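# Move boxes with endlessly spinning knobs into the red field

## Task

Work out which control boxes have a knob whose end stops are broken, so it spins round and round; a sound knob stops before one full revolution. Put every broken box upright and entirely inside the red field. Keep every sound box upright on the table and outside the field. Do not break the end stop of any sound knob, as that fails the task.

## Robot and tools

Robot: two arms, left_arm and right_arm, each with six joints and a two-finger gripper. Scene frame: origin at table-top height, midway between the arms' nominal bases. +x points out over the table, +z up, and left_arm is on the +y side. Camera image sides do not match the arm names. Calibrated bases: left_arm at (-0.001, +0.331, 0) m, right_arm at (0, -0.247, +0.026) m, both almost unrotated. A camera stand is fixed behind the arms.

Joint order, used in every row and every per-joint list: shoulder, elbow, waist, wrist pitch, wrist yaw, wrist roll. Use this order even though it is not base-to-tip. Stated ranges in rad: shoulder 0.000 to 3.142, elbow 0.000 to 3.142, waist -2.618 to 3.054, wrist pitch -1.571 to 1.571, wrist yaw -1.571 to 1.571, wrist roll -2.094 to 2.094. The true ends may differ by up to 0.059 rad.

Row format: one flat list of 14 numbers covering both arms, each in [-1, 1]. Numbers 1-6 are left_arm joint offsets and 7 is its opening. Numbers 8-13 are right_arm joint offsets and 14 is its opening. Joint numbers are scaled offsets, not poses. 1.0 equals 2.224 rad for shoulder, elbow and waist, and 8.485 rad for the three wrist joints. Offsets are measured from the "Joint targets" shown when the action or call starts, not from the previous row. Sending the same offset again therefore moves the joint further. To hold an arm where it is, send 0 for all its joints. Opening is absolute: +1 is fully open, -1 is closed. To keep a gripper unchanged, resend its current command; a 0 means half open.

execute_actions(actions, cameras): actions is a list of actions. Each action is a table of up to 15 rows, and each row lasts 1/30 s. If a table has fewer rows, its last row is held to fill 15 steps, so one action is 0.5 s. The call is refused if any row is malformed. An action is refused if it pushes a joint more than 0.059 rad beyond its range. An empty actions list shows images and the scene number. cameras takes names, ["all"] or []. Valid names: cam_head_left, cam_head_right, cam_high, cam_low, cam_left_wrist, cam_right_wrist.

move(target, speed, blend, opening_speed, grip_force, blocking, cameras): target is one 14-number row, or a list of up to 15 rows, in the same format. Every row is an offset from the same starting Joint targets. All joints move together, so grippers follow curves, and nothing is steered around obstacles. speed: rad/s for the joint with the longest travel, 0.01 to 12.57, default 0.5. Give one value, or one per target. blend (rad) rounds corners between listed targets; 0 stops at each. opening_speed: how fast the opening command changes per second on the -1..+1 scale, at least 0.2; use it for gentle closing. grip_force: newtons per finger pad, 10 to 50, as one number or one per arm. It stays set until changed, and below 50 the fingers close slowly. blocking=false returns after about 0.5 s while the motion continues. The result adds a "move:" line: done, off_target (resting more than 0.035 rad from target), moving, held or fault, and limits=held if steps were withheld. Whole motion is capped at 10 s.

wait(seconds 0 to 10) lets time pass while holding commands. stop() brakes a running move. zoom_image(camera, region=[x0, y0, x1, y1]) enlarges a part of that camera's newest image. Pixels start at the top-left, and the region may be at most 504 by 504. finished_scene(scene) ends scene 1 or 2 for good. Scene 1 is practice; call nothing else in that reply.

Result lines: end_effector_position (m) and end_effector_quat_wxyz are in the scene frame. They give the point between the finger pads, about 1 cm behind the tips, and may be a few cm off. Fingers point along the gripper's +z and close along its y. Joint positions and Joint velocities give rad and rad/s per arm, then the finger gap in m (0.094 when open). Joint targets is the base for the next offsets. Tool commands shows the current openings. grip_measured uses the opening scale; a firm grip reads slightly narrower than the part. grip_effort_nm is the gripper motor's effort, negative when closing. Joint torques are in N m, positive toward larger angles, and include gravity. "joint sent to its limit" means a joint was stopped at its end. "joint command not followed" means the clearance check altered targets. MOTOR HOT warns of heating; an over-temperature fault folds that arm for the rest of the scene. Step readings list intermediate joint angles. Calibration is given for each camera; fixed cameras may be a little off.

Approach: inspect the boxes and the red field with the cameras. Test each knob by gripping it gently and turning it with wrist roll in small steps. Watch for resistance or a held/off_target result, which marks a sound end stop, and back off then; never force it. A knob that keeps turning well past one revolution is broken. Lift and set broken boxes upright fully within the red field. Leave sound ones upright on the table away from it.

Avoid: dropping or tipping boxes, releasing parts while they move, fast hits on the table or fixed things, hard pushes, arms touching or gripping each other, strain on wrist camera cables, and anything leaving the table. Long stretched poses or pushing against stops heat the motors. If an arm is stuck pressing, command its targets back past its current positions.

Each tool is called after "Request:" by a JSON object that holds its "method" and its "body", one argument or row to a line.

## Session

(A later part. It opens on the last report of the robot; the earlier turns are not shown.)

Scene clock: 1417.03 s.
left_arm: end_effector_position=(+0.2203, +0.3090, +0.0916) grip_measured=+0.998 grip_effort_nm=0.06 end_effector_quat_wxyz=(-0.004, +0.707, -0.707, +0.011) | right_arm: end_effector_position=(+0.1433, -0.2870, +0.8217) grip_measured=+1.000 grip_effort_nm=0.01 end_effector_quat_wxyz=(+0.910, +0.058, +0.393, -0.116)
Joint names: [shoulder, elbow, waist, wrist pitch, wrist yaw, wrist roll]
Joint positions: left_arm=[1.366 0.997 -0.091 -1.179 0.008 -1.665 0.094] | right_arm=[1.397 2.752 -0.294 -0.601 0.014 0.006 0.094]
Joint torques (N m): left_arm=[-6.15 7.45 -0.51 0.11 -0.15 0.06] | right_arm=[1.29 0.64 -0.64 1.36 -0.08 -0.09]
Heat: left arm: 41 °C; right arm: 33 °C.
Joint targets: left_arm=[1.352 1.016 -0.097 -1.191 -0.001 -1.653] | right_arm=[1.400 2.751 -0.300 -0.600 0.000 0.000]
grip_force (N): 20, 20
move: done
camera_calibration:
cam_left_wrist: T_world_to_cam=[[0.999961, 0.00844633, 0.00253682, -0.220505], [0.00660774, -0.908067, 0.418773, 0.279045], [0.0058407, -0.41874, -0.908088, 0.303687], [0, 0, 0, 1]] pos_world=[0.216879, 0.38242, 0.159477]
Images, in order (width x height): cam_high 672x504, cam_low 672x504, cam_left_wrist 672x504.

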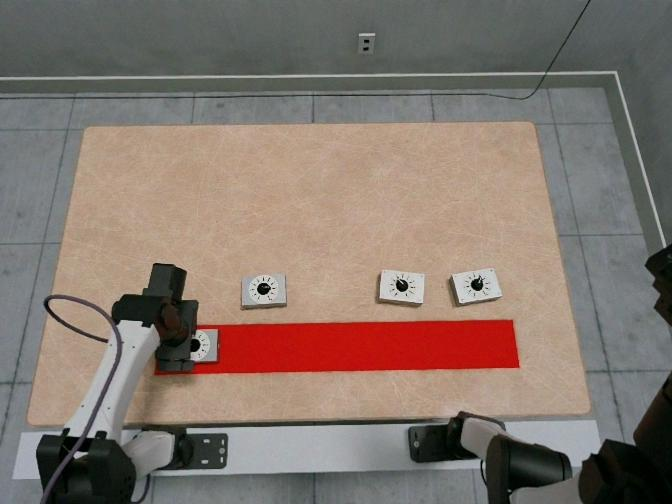

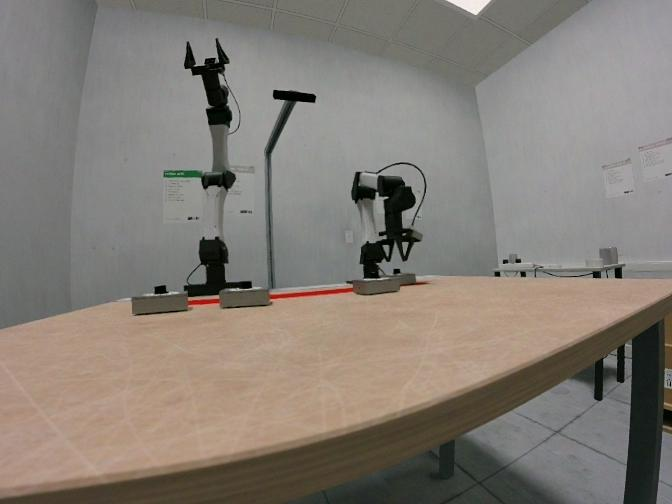

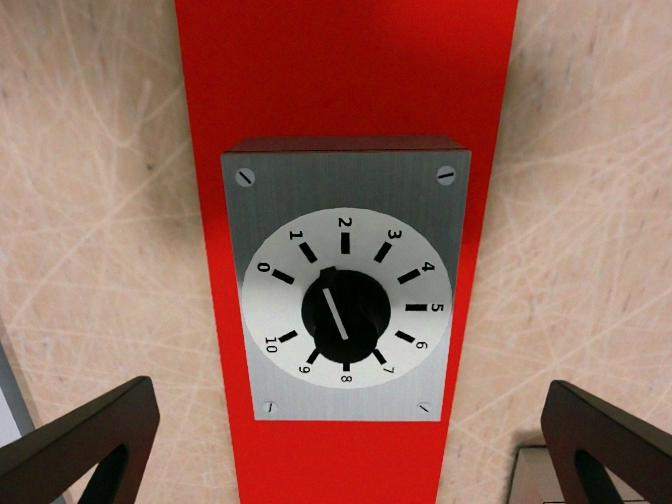

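Request:
{"method": "move", "body": {
  "target": [
    [0.3049, 0.3629, -0.1610, -0.02086, 0.0, -0.04502, 1.0, 0, 0, 0, 0, 0, 0, 1.0]
  ],
  "speed": 0.5,
  "cameras": ["cam_left_wrist", "cam_low", "cam_high"]
}}

Request:
{"method": "zoom_image", "body": {
  "camera": "cam_high",
  "region": [130, 220, 330, 400]
}}

Request:
{"method": "zoom_image", "body": {
  "camera": "cam_low",
  "region": [330, 210, 430, 310]
}}

Scene clock: 1442.20 s.
left_arm: end_effector_position=(+0.3450, +0.1596, +0.1096) grip_measured=+0.998 grip_effort_nm=0.06 end_effector_quat_wxyz=(+0.004, +0.703, -0.711, +0.001) | right_arm: end_effector_position=(+0.1433, -0.2870, +0.8217) grip_measured=+1.000 grip_effort_nm=0.01 end_effector_quat_wxyz=(+0.910, +0.058, +0.393, -0.116)
Joint names: [shoulder, elbow, waist, wrist pitch, wrist yaw, wrist roll]
Joint positions: left_arm=[2.017 1.8 -0.455 -1.354 0.008 -2.017 0.094] | right_arm=[1.397 2.752 -0.294 -0.601 0.014 0.006 0.094]
Joint torques (N m): left_arm=[-10.02 7.75 -0.13 0.06 -0.15 -0.25] | right_arm=[1.31 0.65 -0.65 1.39 -0.09 -0.1]
Heat: left arm: 42 °C; right arm: 33 °C.
Joint targets: left_arm=[2.030 1.823 -0.455 -1.368 -0.001 -2.035] | right_arm=[1.400 2.751 -0.300 -0.600 0.000 0.000]
grip_force (N): 20, 20
move: done
camera_calibration:
cam_left_wrist: T_world_to_cam=[[0.999723, -0.00289112, -0.0233746, -0.339242], [0.0070893, -0.909476, 0.415696, 0.135393], [-0.0224605, -0.415746, -0.909203, 0.266159], [0, 0, 0, 1]] pos_world=[0.344166, 0.23281, 0.17778]
Images, in order (width x height): cam_high 672x504, cam_low 672x504, cam_left_wrist 672x504.

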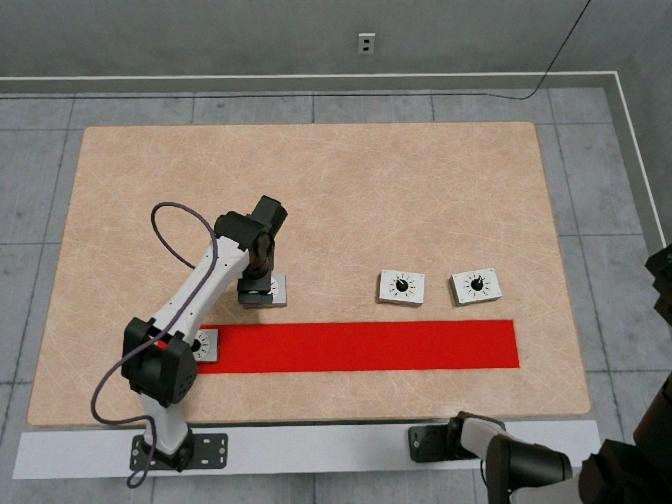

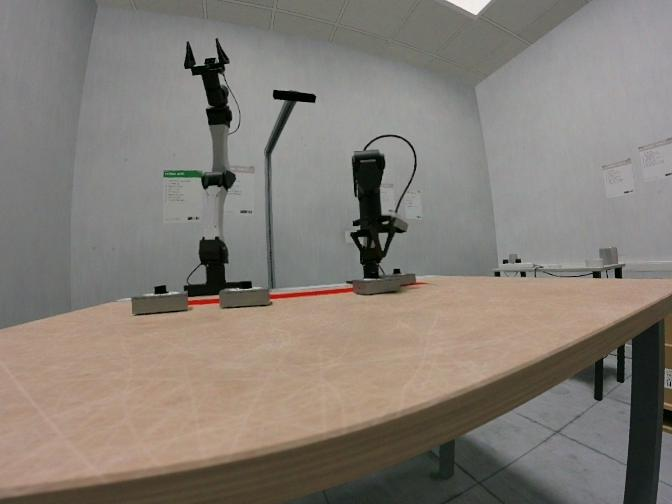

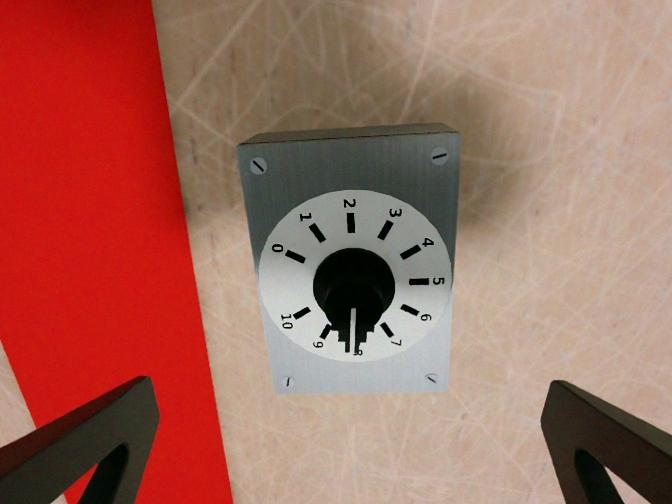

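Scaled by 2.520 from the camera's 672x504 image, which has a finer 960x720 frame.

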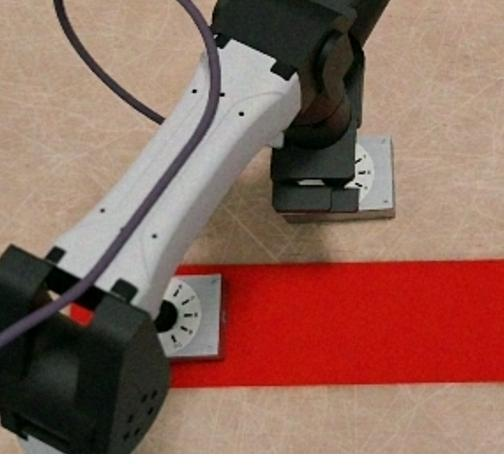

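Scaled by 5.040 from the camera's 672x504 image, which has a finer 960x720 frame.

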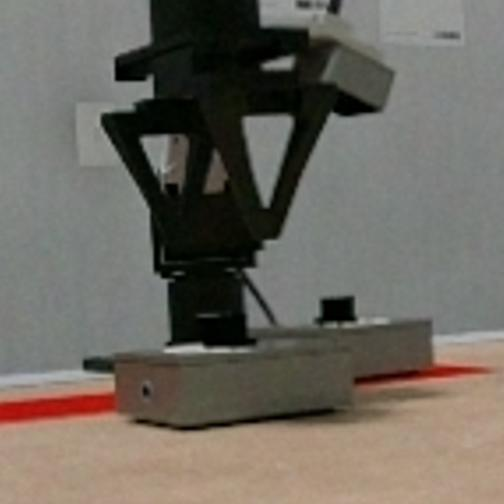

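Request:
{"method": "move", "body": {
  "target": [
    [0.0045, -0.0692, 0.0045, 0.01827, 0.0, 0.0, 1.0, 0, 0, 0, 0, 0, 0, 1.0]
  ],
  "speed": 0.3,
  "cameras": ["cam_left_wrist", "cam_low"]
}}

Request:
{"method": "zoom_image", "body": {
  "camera": "cam_low",
  "region": [340, 220, 420, 300]
}}

Request:
{"method": "zoom_image", "body": {
  "camera": "cam_left_wrist",
  "region": [200, 150, 500, 450]
}}

Scene clock: 1485.90 s.
left_arm: end_effector_position=(+0.3466, +0.1608, +0.0745) grip_measured=+0.998 grip_effort_nm=0.06 end_effector_quat_wxyz=(+0.004, +0.705, -0.709, +0.001) | right_arm: end_effector_position=(+0.1433, -0.2870, +0.8217) grip_measured=+1.000 grip_effort_nm=0.01 end_effector_quat_wxyz=(+0.910, +0.058, +0.393, -0.116)
Joint names: [shoulder, elbow, waist, wrist pitch, wrist yaw, wrist roll]
Joint positions: left_arm=[2.027 1.676 -0.45 -1.221 0.008 -2.018 0.094] | right_arm=[1.397 2.752 -0.294 -0.601 0.014 0.006 0.094]
Joint torques (N m): left_arm=[-10.11 5.37 0.29 0.27 -0.14 -0.23] | right_arm=[1.29 0.59 -0.65 1.37 -0.11 -0.1]
Heat: left arm: 44 °C; right arm: 33 °C.
Joint targets: left_arm=[2.040 1.669 -0.445 -1.213 -0.001 -2.035] | right_arm=[1.400 2.751 -0.300 -0.600 0.000 0.000]
grip_force (N): 20, 20
move: done
camera_calibration:
cam_left_wrist: T_world_to_cam=[[0.999706, 0.00237633, -0.0241338, -0.342474], [0.0121897, -0.909567, 0.415379, 0.14937], [-0.0209642, -0.415551, -0.909328, 0.234229], [0, 0, 0, 1]] pos_world=[0.345463, 0.23401, 0.142681]
Images, in order (width x height): cam_low 672x504, cam_left_wrist 672x504.

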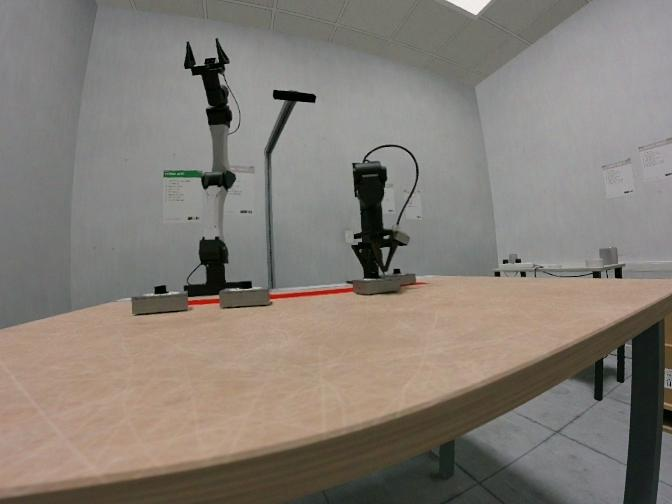

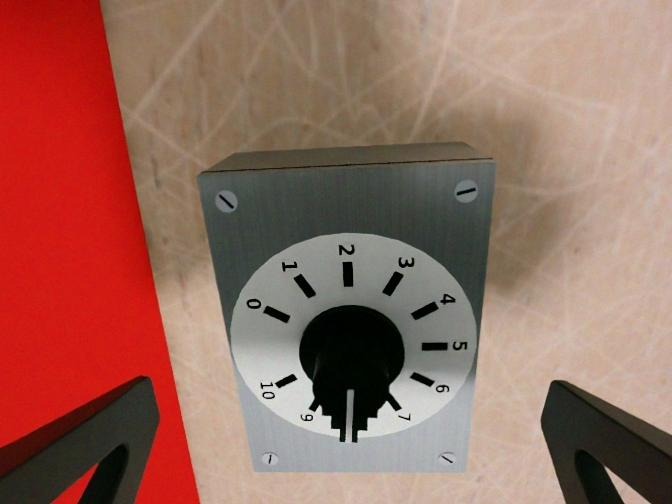

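Scaled by 6.300 from the camera's 672x504 image, which has a finer 960x720 frame.

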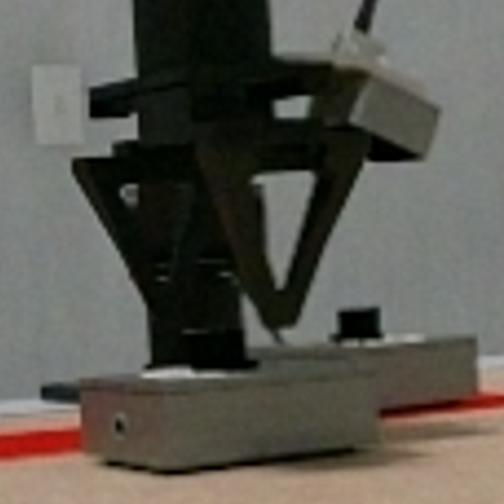

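Scaled by 1.680 from the camera's 672x504 image, which has a finer 960x720 frame.

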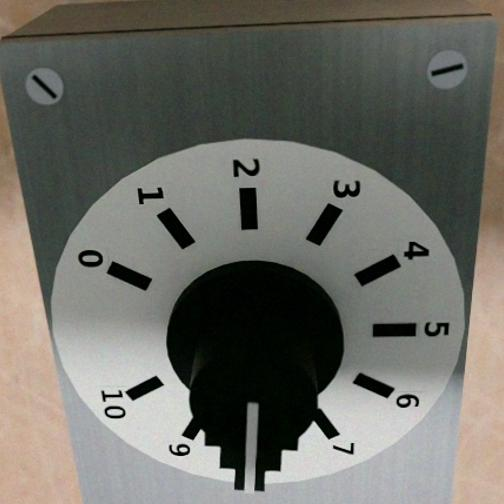

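Request:
{"method": "move", "body": {
  "target": [
    [0.0036, -0.01996, 0.0, 0.00618, 0.0, 0.0, 1.0, 0, 0, 0, 0, 0, 0, 1.0]
  ],
  "speed": 0.1,
  "cameras": ["cam_left_wrist", "cam_low"]
}}

Request:
{"method": "zoom_image", "body": {
  "camera": "cam_low",
  "region": [340, 220, 420, 300]
}}

Request:
{"method": "zoom_image", "body": {
  "camera": "cam_left_wrist",
  "region": [200, 200, 500, 500]
}}

Scene clock: 1499.33 s.
left_arm: end_effector_position=(+0.3474, +0.1605, +0.0626) grip_measured=+0.998 grip_effort_nm=0.06 end_effector_quat_wxyz=(+0.003, +0.705, -0.709, +0.004) | right_arm: end_effector_position=(+0.1433, -0.2870, +0.8217) grip_measured=+1.000 grip_effort_nm=0.01 end_effector_quat_wxyz=(+0.910, +0.058, +0.393, -0.116)
Joint names: [shoulder, elbow, waist, wrist pitch, wrist yaw, wrist roll]
Joint positions: left_arm=[2.031 1.634 -0.45 -1.169 0.008 -2.018 0.094] | right_arm=[1.397 2.752 -0.294 -0.601 0.014 0.006 0.094]
Joint torques (N m): left_arm=[-9.78 5.16 0.29 0.27 -0.15 -0.23] | right_arm=[1.36 0.64 -0.73 1.37 -0.09 -0.11]
Heat: left arm: 44 °C; right arm: 33 °C.
Joint targets: left_arm=[2.048 1.625 -0.445 -1.161 -0.001 -2.035] | right_arm=[1.400 2.751 -0.300 -0.600 0.000 0.000]
grip_force (N): 20, 20
move: done
camera_calibration:
cam_left_wrist: T_world_to_cam=[[0.999824, 0.00231558, -0.0186359, -0.343894], [0.00989226, -0.908465, 0.417843, 0.154432], [-0.0159625, -0.417954, -0.908328, 0.221853], [0, 0, 0, 1]] pos_world=[0.345847, 0.233817, 0.130578]
Images, in order (width x height): cam_low 672x504, cam_left_wrist 672x504.

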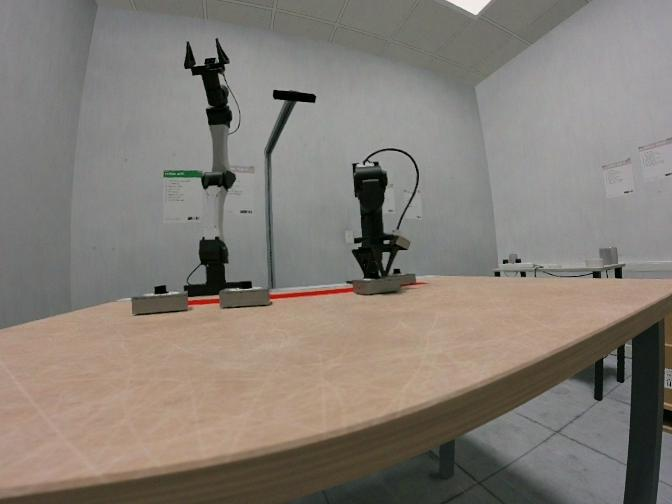

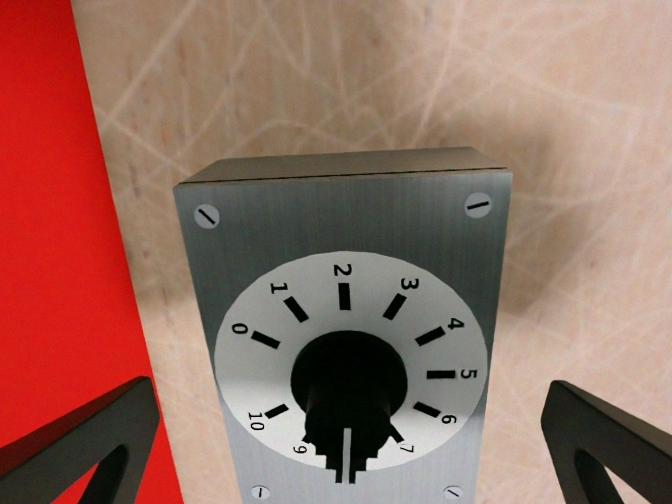

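Scaled by 6.300 from the camera's 672x504 image, which has a finer 960x720 frame.

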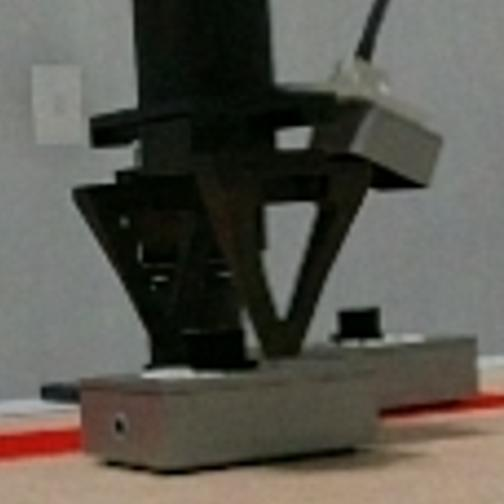

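Scaled by 1.680 from the camera's 672x504 image, which has a finer 960x720 frame.

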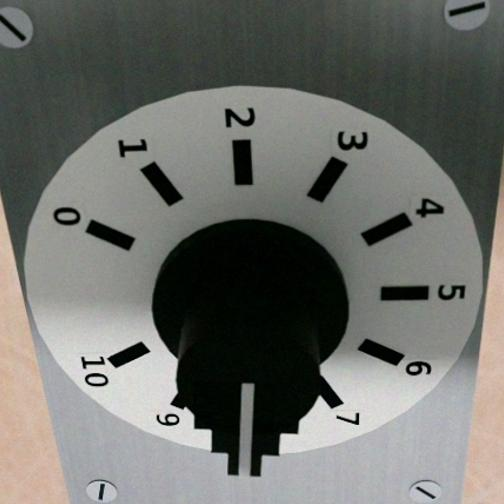

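Request:
{"method": "move", "body": {
  "target": [
    [0.0018, -0.0040, 0.0, 0.00094, 0.0, 0.0, -0.3, 0, 0, 0, 0, 0, 0, 1.0]
  ],
  "speed": 0.1,
  "opening_speed": 0.6
}}

Request:
{"method": "move", "body": {
  "target": [
    [0, 0, 0.0, 0, 0.0, 0.0, -0.6, 0, 0, 0, 0, 0, 0, 1.0]
  ],
  "speed": 0.1,
  "grip_force": 15,
  "opening_speed": 0.3,
  "cameras": ["cam_left_wrist", "cam_low"]
}}

Request:
{"method": "zoom_image", "body": {
  "camera": "cam_low",
  "region": [340, 220, 420, 300]
}}

Request:
{"method": "zoom_image", "body": {
  "camera": "cam_left_wrist",
  "region": [200, 250, 500, 504]
}}

Scene clock: 1515.87 s.
left_arm: end_effector_position=(+0.3470, +0.1606, +0.0604) grip_measured=-0.298 grip_effort_nm=-0.14 end_effector_quat_wxyz=(+0.003, +0.706, -0.709, +0.004) | right_arm: end_effector_position=(+0.1433, -0.2870, +0.8217) grip_measured=+1.000 grip_effort_nm=0.00 end_effector_quat_wxyz=(+0.910, +0.058, +0.393, -0.116)
Joint names: [shoulder, elbow, waist, wrist pitch, wrist yaw, wrist roll]
Joint positions: left_arm=[2.031 1.625 -0.45 -1.16 0.008 -2.018 0.033] | right_arm=[1.397 2.752 -0.294 -0.601 0.014 0.006 0.094]
Joint torques (N m): left_arm=[-9.44 5.14 0.28 0.27 -0.15 -0.23] | right_arm=[1.4 0.72 -0.72 1.37 -0.09 -0.1]
Heat: left arm: 44 °C; right arm: 33 °C.
Joint targets: left_arm=[2.052 1.616 -0.445 -1.153 -0.001 -2.035] | right_arm=[1.400 2.751 -0.300 -0.600 0.000 0.000]
grip_force (N): 20, 20
move: done

Scene clock: 1517.53 s.
left_arm: end_effector_position=(+0.3470, +0.1606, +0.0604) grip_measured=-0.585 grip_effort_nm=-0.40 end_effector_quat_wxyz=(+0.003, +0.706, -0.709, +0.004) | right_arm: end_effector_position=(+0.1433, -0.2870, +0.8217) grip_measured=+1.000 grip_effort_nm=0.01 end_effector_quat_wxyz=(+0.910, +0.058, +0.393, -0.116)
Joint names: [shoulder, elbow, waist, wrist pitch, wrist yaw, wrist roll]
Joint positions: left_arm=[2.031 1.625 -0.45 -1.16 0.008 -2.018 0.02] | right_arm=[1.397 2.752 -0.294 -0.601 0.014 0.006 0.094]
Joint torques (N m): left_arm=[-9.43 5.15 0.29 0.27 -0.15 -0.23] | right_arm=[1.33 0.65 -0.64 1.38 -0.11 -0.11]
Heat: left arm: 44 °C; right arm: 33 °C.
Joint targets: left_arm=[2.052 1.616 -0.445 -1.153 -0.001 -2.035] | right_arm=[1.400 2.751 -0.300 -0.600 0.000 0.000]
grip_force (N): 15, 15
move: done
camera_calibration:
cam_left_wrist: T_world_to_cam=[[0.999823, 0.0027625, -0.0186217, -0.343641], [0.0102923, -0.908464, 0.417837, 0.1554], [-0.0157628, -0.417955, -0.908331, 0.219864], [0, 0, 0, 1]] pos_world=[0.345446, 0.234017, 0.128378]
Images, in order (width x height): cam_low 672x504, cam_left_wrist 672x504.

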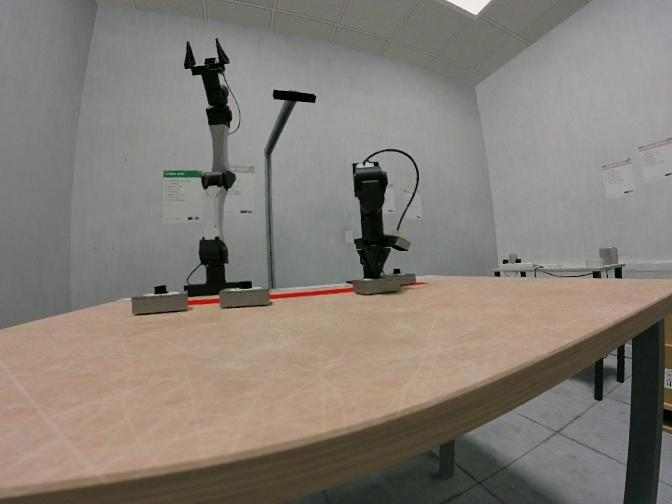

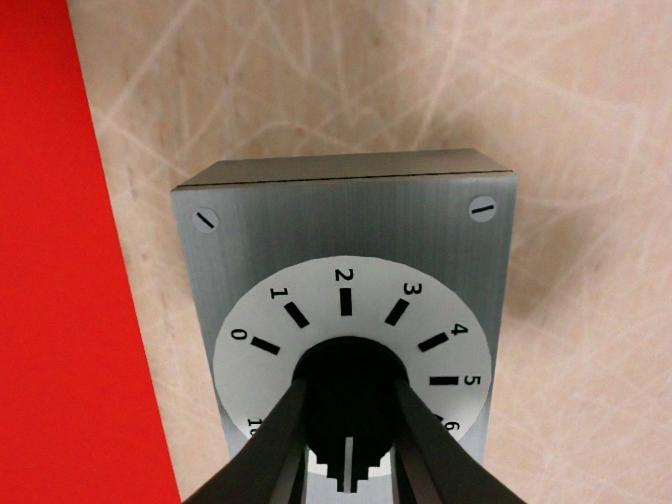

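Scaled by 6.300 from the camera's 672x504 image, which has a finer 960x720 frame.

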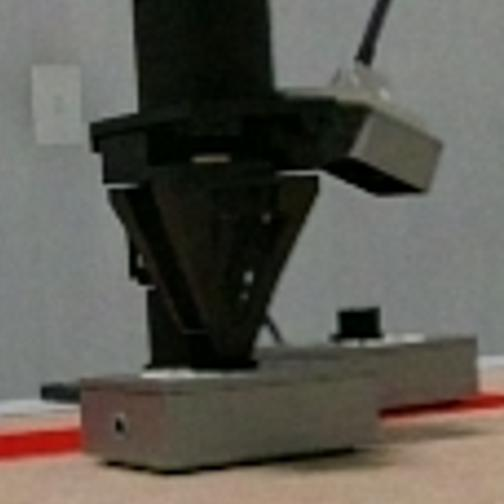

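Scaled by 1.680 from the camera's 672x504 image, which has a finer 960x720 frame.

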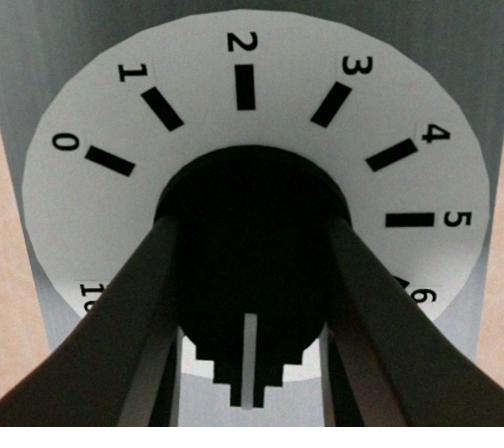

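Request:
{"method": "move", "body": {
  "target": [
    [0, 0, 0.0, 0, 0.0, 0.09676, -0.6, 0, 0, 0, 0, 0, 0, 1.0]
  ],
  "speed": 0.3,
  "cameras": ["cam_left_wrist"]
}}

Request:
{"method": "zoom_image", "body": {
  "camera": "cam_left_wrist",
  "region": [200, 250, 500, 504]
}}

Scene clock: 1528.07 s.
left_arm: end_effector_position=(+0.3468, +0.1607, +0.0604) grip_measured=-0.585 grip_effort_nm=-0.42 end_effector_quat_wxyz=(-0.002, -0.379, +0.926, -0.004) | right_arm: end_effector_position=(+0.1433, -0.2870, +0.8217) grip_measured=+1.000 grip_effort_nm=0.01 end_effector_quat_wxyz=(+0.910, +0.058, +0.393, -0.116)
Joint names: [shoulder, elbow, waist, wrist pitch, wrist yaw, wrist roll]
Joint positions: left_arm=[2.031 1.625 -0.45 -1.161 0.008 -1.229 0.019] | right_arm=[1.397 2.752 -0.294 -0.601 0.014 0.006 0.094]
Joint torques (N m): left_arm=[-9.47 5.18 0.29 0.33 -0.14 0.1] | right_arm=[1.31 0.66 -0.76 1.39 -0.1 -0.13]
Heat: left arm: 44 °C; right arm: 33 °C.
Joint targets: left_arm=[2.052 1.616 -0.445 -1.153 -0.001 -1.214] | right_arm=[1.400 2.751 -0.300 -0.600 0.000 0.000]
grip_force (N): 15, 15
move: done
camera_calibration:
cam_left_wrist: T_world_to_cam=[[0.705976, -0.708114, -0.0131337, -0.127578], [-0.64043, -0.646196, 0.415067, 0.339208], [-0.302401, -0.284616, -0.909696, 0.297958], [0, 0, 0, 1]] pos_world=[0.397409, 0.213659, 0.128582]
Images, in order (width x height): cam_left_wrist 672x504.

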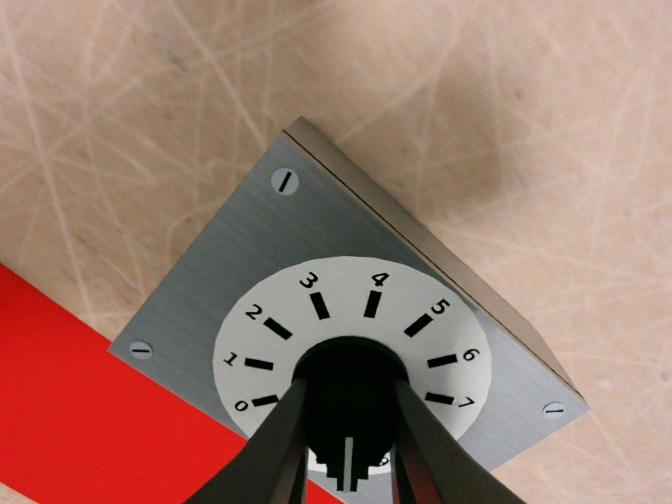

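Scaled by 1.680 from the camera's 672x504 image, which has a finer 960x720 frame.

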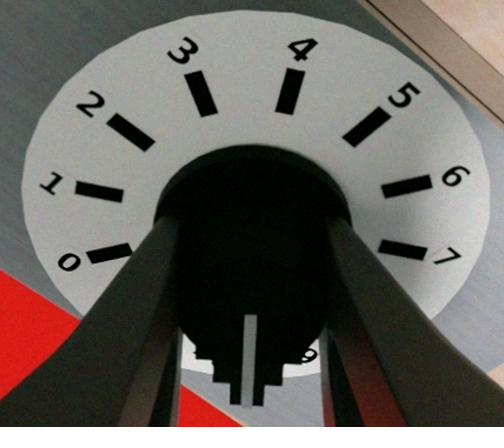

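Request:
{"method": "move", "body": {
  "target": [
    [0, 0, 0.0, 0, 0.0, 0.0206, -0.6, 0, 0, 0, 0, 0, 0, 1.0]
  ],
  "speed": 0.1
}}

Request:
{"method": "move", "body": {
  "target": [
    [0, 0, 0.0, 0, 0.0, 0.0103, -0.6, 0, 0, 0, 0, 0, 0, 1.0]
  ],
  "speed": 0.05,
  "cameras": ["cam_left_wrist"]
}}

Request:
{"method": "zoom_image", "body": {
  "camera": "cam_left_wrist",
  "region": [200, 250, 500, 504]
}}

Scene clock: 1536.87 s.
left_arm: end_effector_position=(+0.3466, +0.1608, +0.0604) grip_measured=-0.585 grip_effort_nm=-0.42 end_effector_quat_wxyz=(-0.002, -0.297, +0.955, -0.004) | right_arm: end_effector_position=(+0.1433, -0.2870, +0.8217) grip_measured=+1.000 grip_effort_nm=0.00 end_effector_quat_wxyz=(+0.910, +0.058, +0.393, -0.116)
Joint names: [shoulder, elbow, waist, wrist pitch, wrist yaw, wrist roll]
Joint positions: left_arm=[2.031 1.625 -0.45 -1.162 0.008 -1.054 0.019] | right_arm=[1.397 2.752 -0.294 -0.601 0.014 0.006 0.094]
Joint torques (N m): left_arm=[-9.5 5.19 0.29 0.34 -0.14 0.08] | right_arm=[1.29 0.57 -0.65 1.39 -0.08 -0.09]
Heat: left arm: 44 °C; right arm: 33 °C.
Joint targets: left_arm=[2.052 1.616 -0.445 -1.153 -0.001 -1.040] | right_arm=[1.400 2.751 -0.300 -0.600 0.000 0.000]
grip_force (N): 15, 15
move: done

Scene clock: 1538.97 s.
left_arm: end_effector_position=(+0.3467, +0.1609, +0.0604) grip_measured=-0.585 grip_effort_nm=-0.42 end_effector_quat_wxyz=(-0.001, -0.261, +0.965, -0.004) | right_arm: end_effector_position=(+0.1433, -0.2870, +0.8217) grip_measured=+1.000 grip_effort_nm=0.01 end_effector_quat_wxyz=(+0.910, +0.058, +0.393, -0.116)
Joint names: [shoulder, elbow, waist, wrist pitch, wrist yaw, wrist roll]
Joint positions: left_arm=[2.031 1.625 -0.45 -1.162 0.007 -0.979 0.019] | right_arm=[1.397 2.752 -0.294 -0.601 0.014 0.006 0.094]
Joint torques (N m): left_arm=[-9.55 5.19 0.2 0.34 -0.15 0.18] | right_arm=[1.33 0.72 -0.7 1.36 -0.08 -0.11]
Heat: left arm: 44 °C; right arm: 33 °C.
Joint targets: left_arm=[2.052 1.616 -0.445 -1.153 -0.001 -0.952] | right_arm=[1.400 2.751 -0.300 -0.600 0.000 0.000]
grip_force (N): 15, 15
move: done
camera_calibration:
cam_left_wrist: T_world_to_cam=[[0.50972, -0.860245, -0.0127784, -0.0349265], [-0.780687, -0.468719, 0.413315, 0.359425], [-0.361542, -0.200699, -0.910498, 0.304982], [0, 0, 0, 1]] pos_world=[0.408665, 0.199634, 0.128684]
Images, in order (width x height): cam_left_wrist 672x504.

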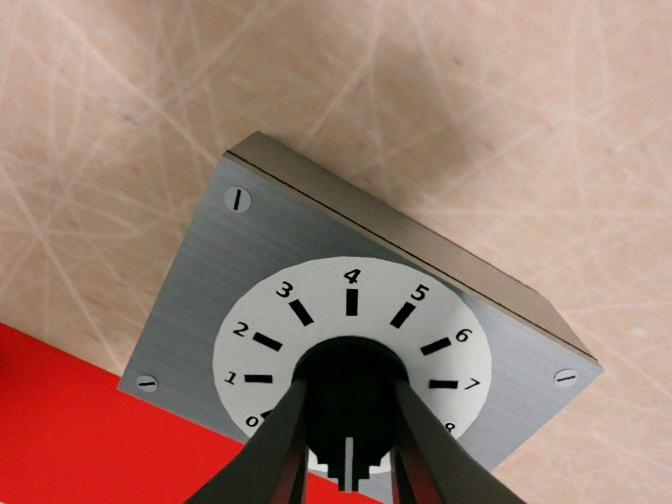

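Scaled by 1.680 from the camera's 672x504 image, which has a finer 960x720 frame.

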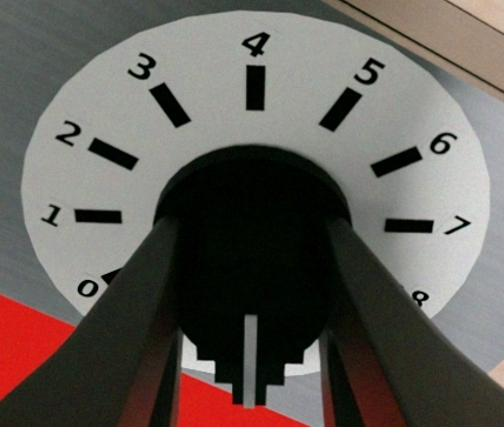

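Request:
{"method": "move", "body": {
  "target": [
    [0, 0, 0.0, 0, 0.0, 0.0035, -0.6, 0, 0, 0, 0, 0, 0, 1.0]
  ],
  "speed": 0.03,
  "cameras": ["cam_left_wrist"]
}}

Request:
{"method": "zoom_image", "body": {
  "camera": "cam_left_wrist",
  "region": [200, 250, 500, 504]
}}

Scene clock: 1551.97 s.
left_arm: end_effector_position=(+0.3467, +0.1609, +0.0604) grip_measured=-0.585 grip_effort_nm=-0.42 end_effector_quat_wxyz=(-0.001, -0.246, +0.969, -0.004) | right_arm: end_effector_position=(+0.1433, -0.2870, +0.8217) grip_measured=+1.000 grip_effort_nm=0.01 end_effector_quat_wxyz=(+0.910, +0.058, +0.393, -0.116)
Joint names: [shoulder, elbow, waist, wrist pitch, wrist yaw, wrist roll]
Joint positions: left_arm=[2.031 1.625 -0.45 -1.162 0.007 -0.95 0.019] | right_arm=[1.397 2.752 -0.294 -0.601 0.014 0.006 0.094]
Joint torques (N m): left_arm=[-9.5 5.2 0.29 0.35 -0.13 0.22] | right_arm=[1.35 0.58 -0.72 1.37 -0.09 -0.11]
Heat: left arm: 44 °C; right arm: 33 °C.
Joint targets: left_arm=[2.052 1.616 -0.445 -1.153 -0.001 -0.923] | right_arm=[1.400 2.751 -0.300 -0.600 0.000 0.000]
grip_force (N): 15, 15
move: done
camera_calibration:
cam_left_wrist: T_world_to_cam=[[0.48385, -0.875059, -0.0126716, -0.0235018], [-0.794409, -0.445238, 0.413132, 0.36036], [-0.367157, -0.189827, -0.910583, 0.305143], [0, 0, 0, 1]] pos_world=[0.40968, 0.197805, 0.128684]
Images, in order (width x height): cam_left_wrist 672x504.

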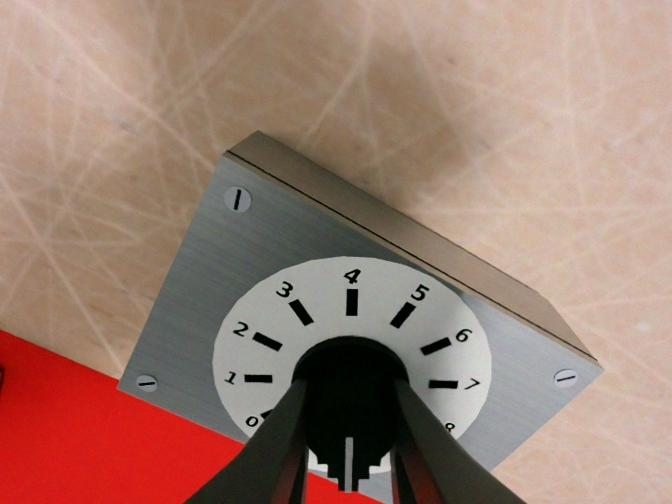

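Scaled by 1.680 from the camera's 672x504 image, which has a finer 960x720 frame.

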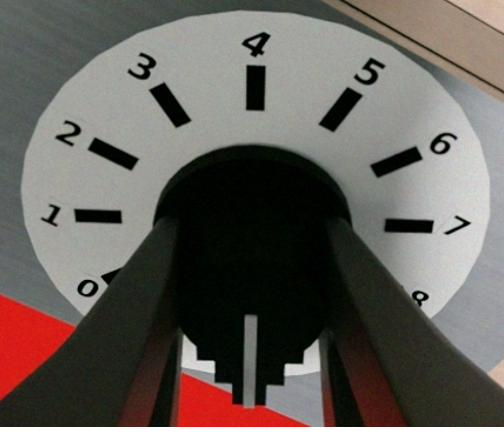

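Request:
{"method": "move", "body": {
  "target": [
    [0, 0, 0.0, 0, 0.0, -0.0059, -0.6, 0, 0, 0, 0, 0, 0, 1.0],
    [0, 0, 0.0, 0, 0.0, -0.0059, 0.6, 0, 0, 0, 0, 0, 0, 1.0],
    [0, 0.1192, 0.0, -0.03053, 0.0, -0.0059, 1.0, 0, 0, 0, 0, 0, 0, 1.0]
  ],
  "speed": 0.3,
  "grip_force": 50,
  "cameras": ["cam_left_wrist"]
}}

Scene clock: 1602.57 s.
left_arm: end_effector_position=(+0.3490, +0.1598, +0.1174) grip_measured=+0.998 grip_effort_nm=0.06 end_effector_quat_wxyz=(-0.004, -0.252, +0.968, -0.001) | right_arm: end_effector_position=(+0.1433, -0.2870, +0.8217) grip_measured=+1.000 grip_effort_nm=0.00 end_effector_quat_wxyz=(+0.910, +0.058, +0.393, -0.116)
Joint names: [shoulder, elbow, waist, wrist pitch, wrist yaw, wrist roll]
Joint positions: left_arm=[2.038 1.863 -0.45 -1.401 0.007 -0.961 0.094] | right_arm=[1.397 2.752 -0.294 -0.601 0.014 0.006 0.094]
Joint torques (N m): left_arm=[-10.21 7.39 0.29 0.12 -0.13 -0.16] | right_arm=[1.39 0.65 -0.73 1.37 -0.1 -0.09]
Heat: left arm: 45 °C; right arm: 33 °C.
Joint targets: left_arm=[2.052 1.881 -0.445 -1.412 -0.001 -0.972] | right_arm=[1.400 2.751 -0.300 -0.600 0.000 0.000]
move: done
camera_calibration:
cam_left_wrist: T_world_to_cam=[[0.494008, -0.869236, -0.0196312, -0.0285191], [-0.785932, -0.456093, 0.41748, 0.33639], [-0.371842, -0.19081, -0.908474, 0.359366], [0, 0, 0, 1]] pos_world=[0.412096, 0.197206, 0.185479]
Images, in order (width x height): cam_left_wrist 672x504.

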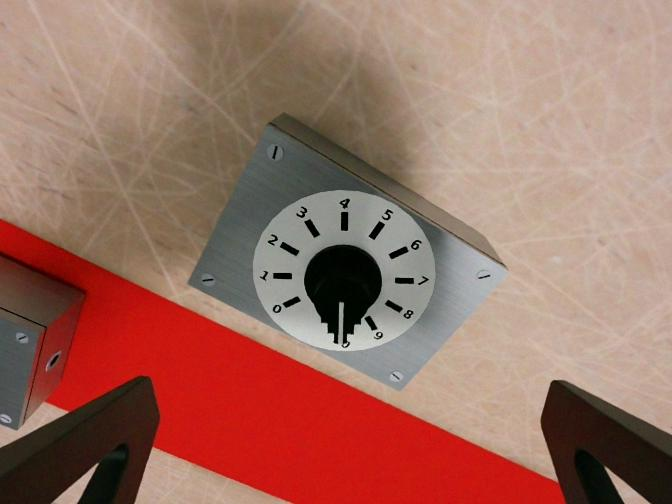

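Request:
{"method": "move", "body": {
  "target": [
    [-0.2932, 0.3907, 0.2900, 0.0957, 0.0, 0.1146, 1.0, 0.2419, -0.4622, 0.2617, -0.0925, 0, -0.0572, 1.0]
  ],
  "speed": 0.6,
  "cameras": ["all"]
}}

Request:
{"method": "zoom_image", "body": {
  "camera": "cam_right_wrist",
  "region": [180, 150, 500, 430]
}}

Request:
{"method": "zoom_image", "body": {
  "camera": "cam_high",
  "region": [140, 220, 340, 400]
}}

Scene clock: 1620.33 s.
left_arm: end_effector_position=(+0.1484, +0.3588, +0.7959) grip_measured=+0.998 grip_effort_nm=0.05 end_effector_quat_wxyz=(+0.914, -0.038, +0.395, +0.079) | right_arm: end_effector_position=(+0.3461, -0.1338, +0.1440) grip_measured=+1.000 grip_effort_nm=-0.01 end_effector_quat_wxyz=(-0.008, -0.389, +0.921, -0.005)
Joint names: [shoulder, elbow, waist, wrist pitch, wrist yaw, wrist roll]
Joint positions: left_arm=[1.403 2.752 0.194 -0.594 0.007 -0.017 0.094] | right_arm=[1.943 1.728 0.282 -1.371 0.011 -0.478 0.094]
Joint torques (N m): left_arm=[0.09 0.66 0.39 1.2 -0.09 0.11] | right_arm=[-9.76 6.13 -0.23 0.3 -0.04 -0.14]
Heat: left arm: 45 °C; right arm: 33 °C.
Joint targets: left_arm=[1.400 2.750 0.200 -0.600 -0.001 0.000] | right_arm=[1.939 1.723 0.282 -1.385 0.000 -0.486]
move: done
camera_calibration:
cam_left_wrist: T_world_to_cam=[[0.183774, -0.98262, 0.026181, 0.307139], [0.325806, 0.0357615, -0.94476, 0.729022], [0.927404, 0.182152, 0.326716, -0.370676], [0, 0, 0, 1]] pos_world=[0.0498022, 0.343249, 0.801815]
cam_right_wrist: T_world_to_cam=[[0.711102, -0.702959, 0.0135401, -0.341715], [-0.631562, -0.630178, 0.451669, 0.10455], [-0.308972, -0.329734, -0.892083, 0.279255], [0, 0, 0, 1]] pos_world=[0.395306, -0.082246, 0.206524]

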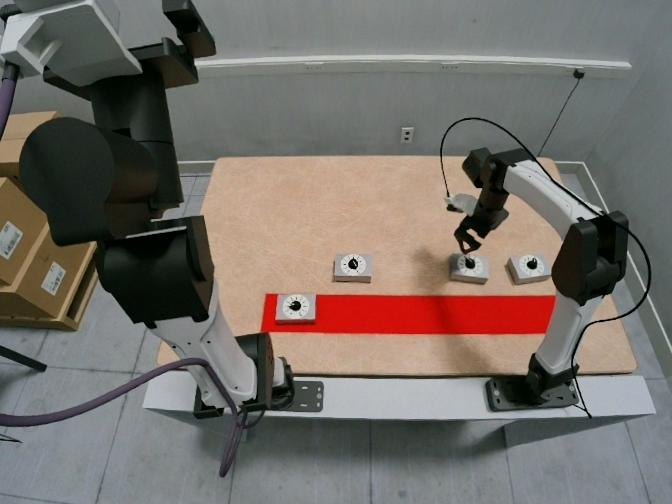

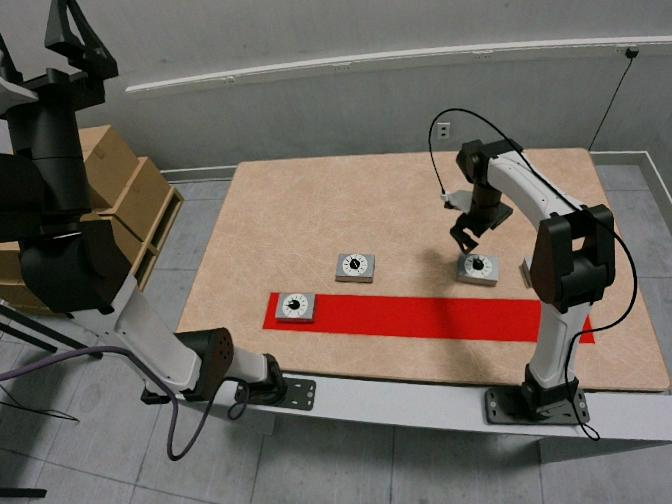

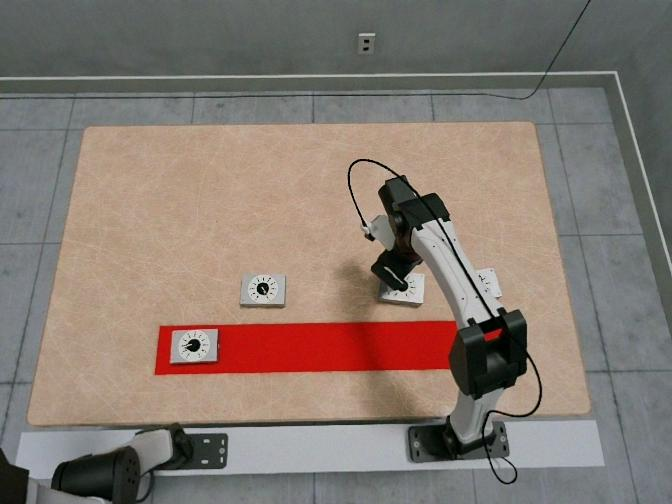

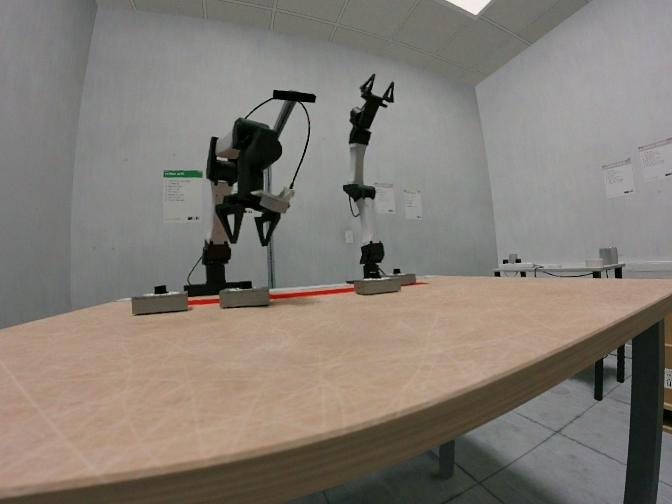

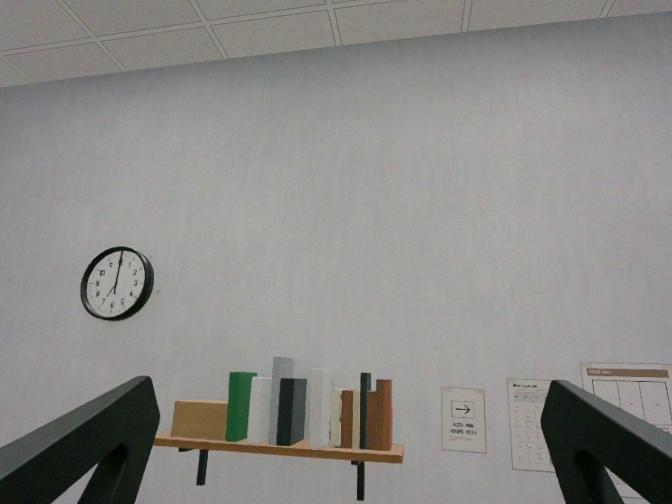

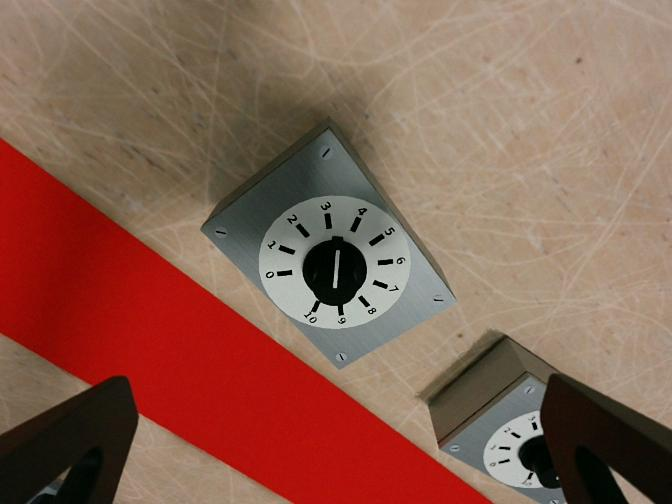

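Scaled by 1.575 from the camera's 672x504 image, which has a finer 960x720 frame.

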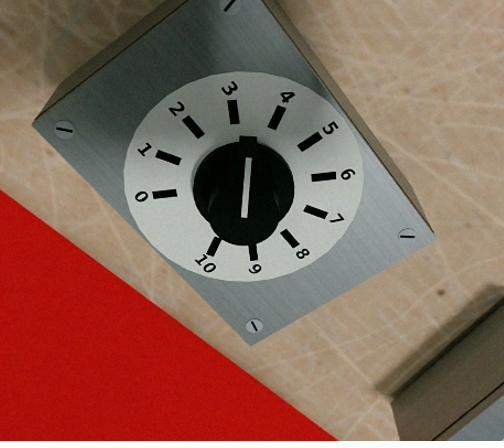

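Scaled by 2.520 from the camera's 672x504 image, which has a finer 960x720 frame.

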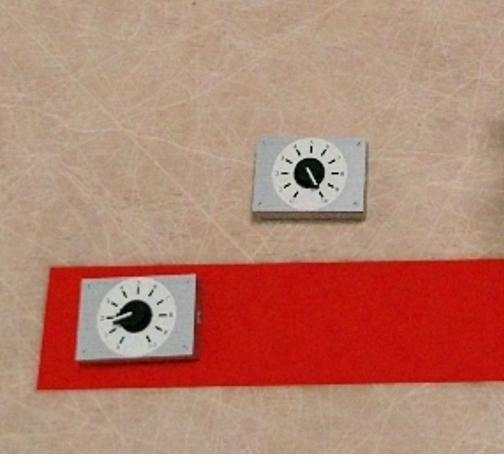

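Request:
{"method": "zoom_image", "body": {
  "camera": "cam_right_wrist",
  "region": [0, 340, 200, 504]
}}

Request:
{"method": "zoom_image", "body": {
  "camera": "cam_right_wrist",
  "region": [500, 340, 672, 504]
}}

Request:
{"method": "zoom_image", "body": {
  "camera": "cam_low",
  "region": [200, 190, 310, 310]
}}

Scaled by 2.520 from the camera's 672x504 image, which has a finer 960x720 frame.

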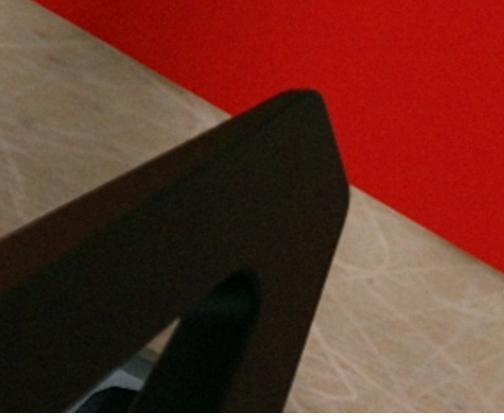

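Scaled by 2.930 from the camera's 672x504 image, which has a finer 960x720 frame.

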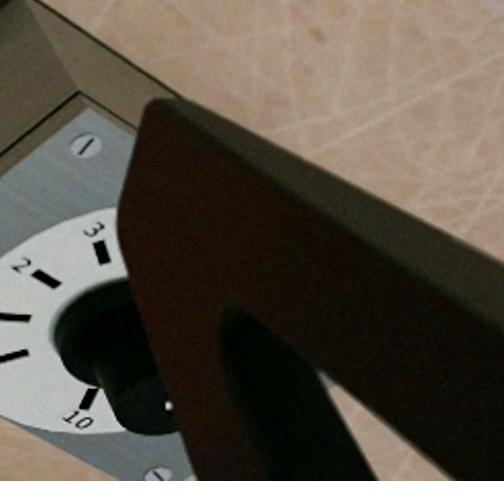

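Scaled by 4.200 from the camera's 672x504 image, which has a finer 960x720 frame.

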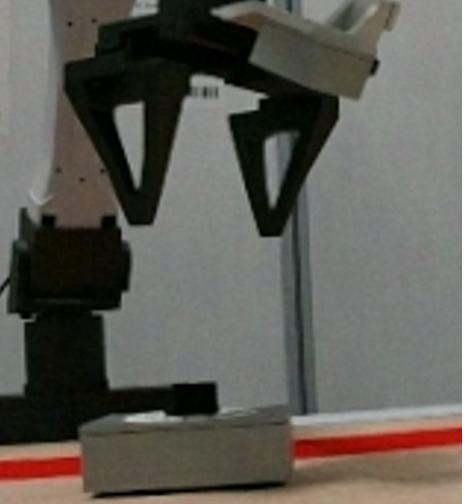

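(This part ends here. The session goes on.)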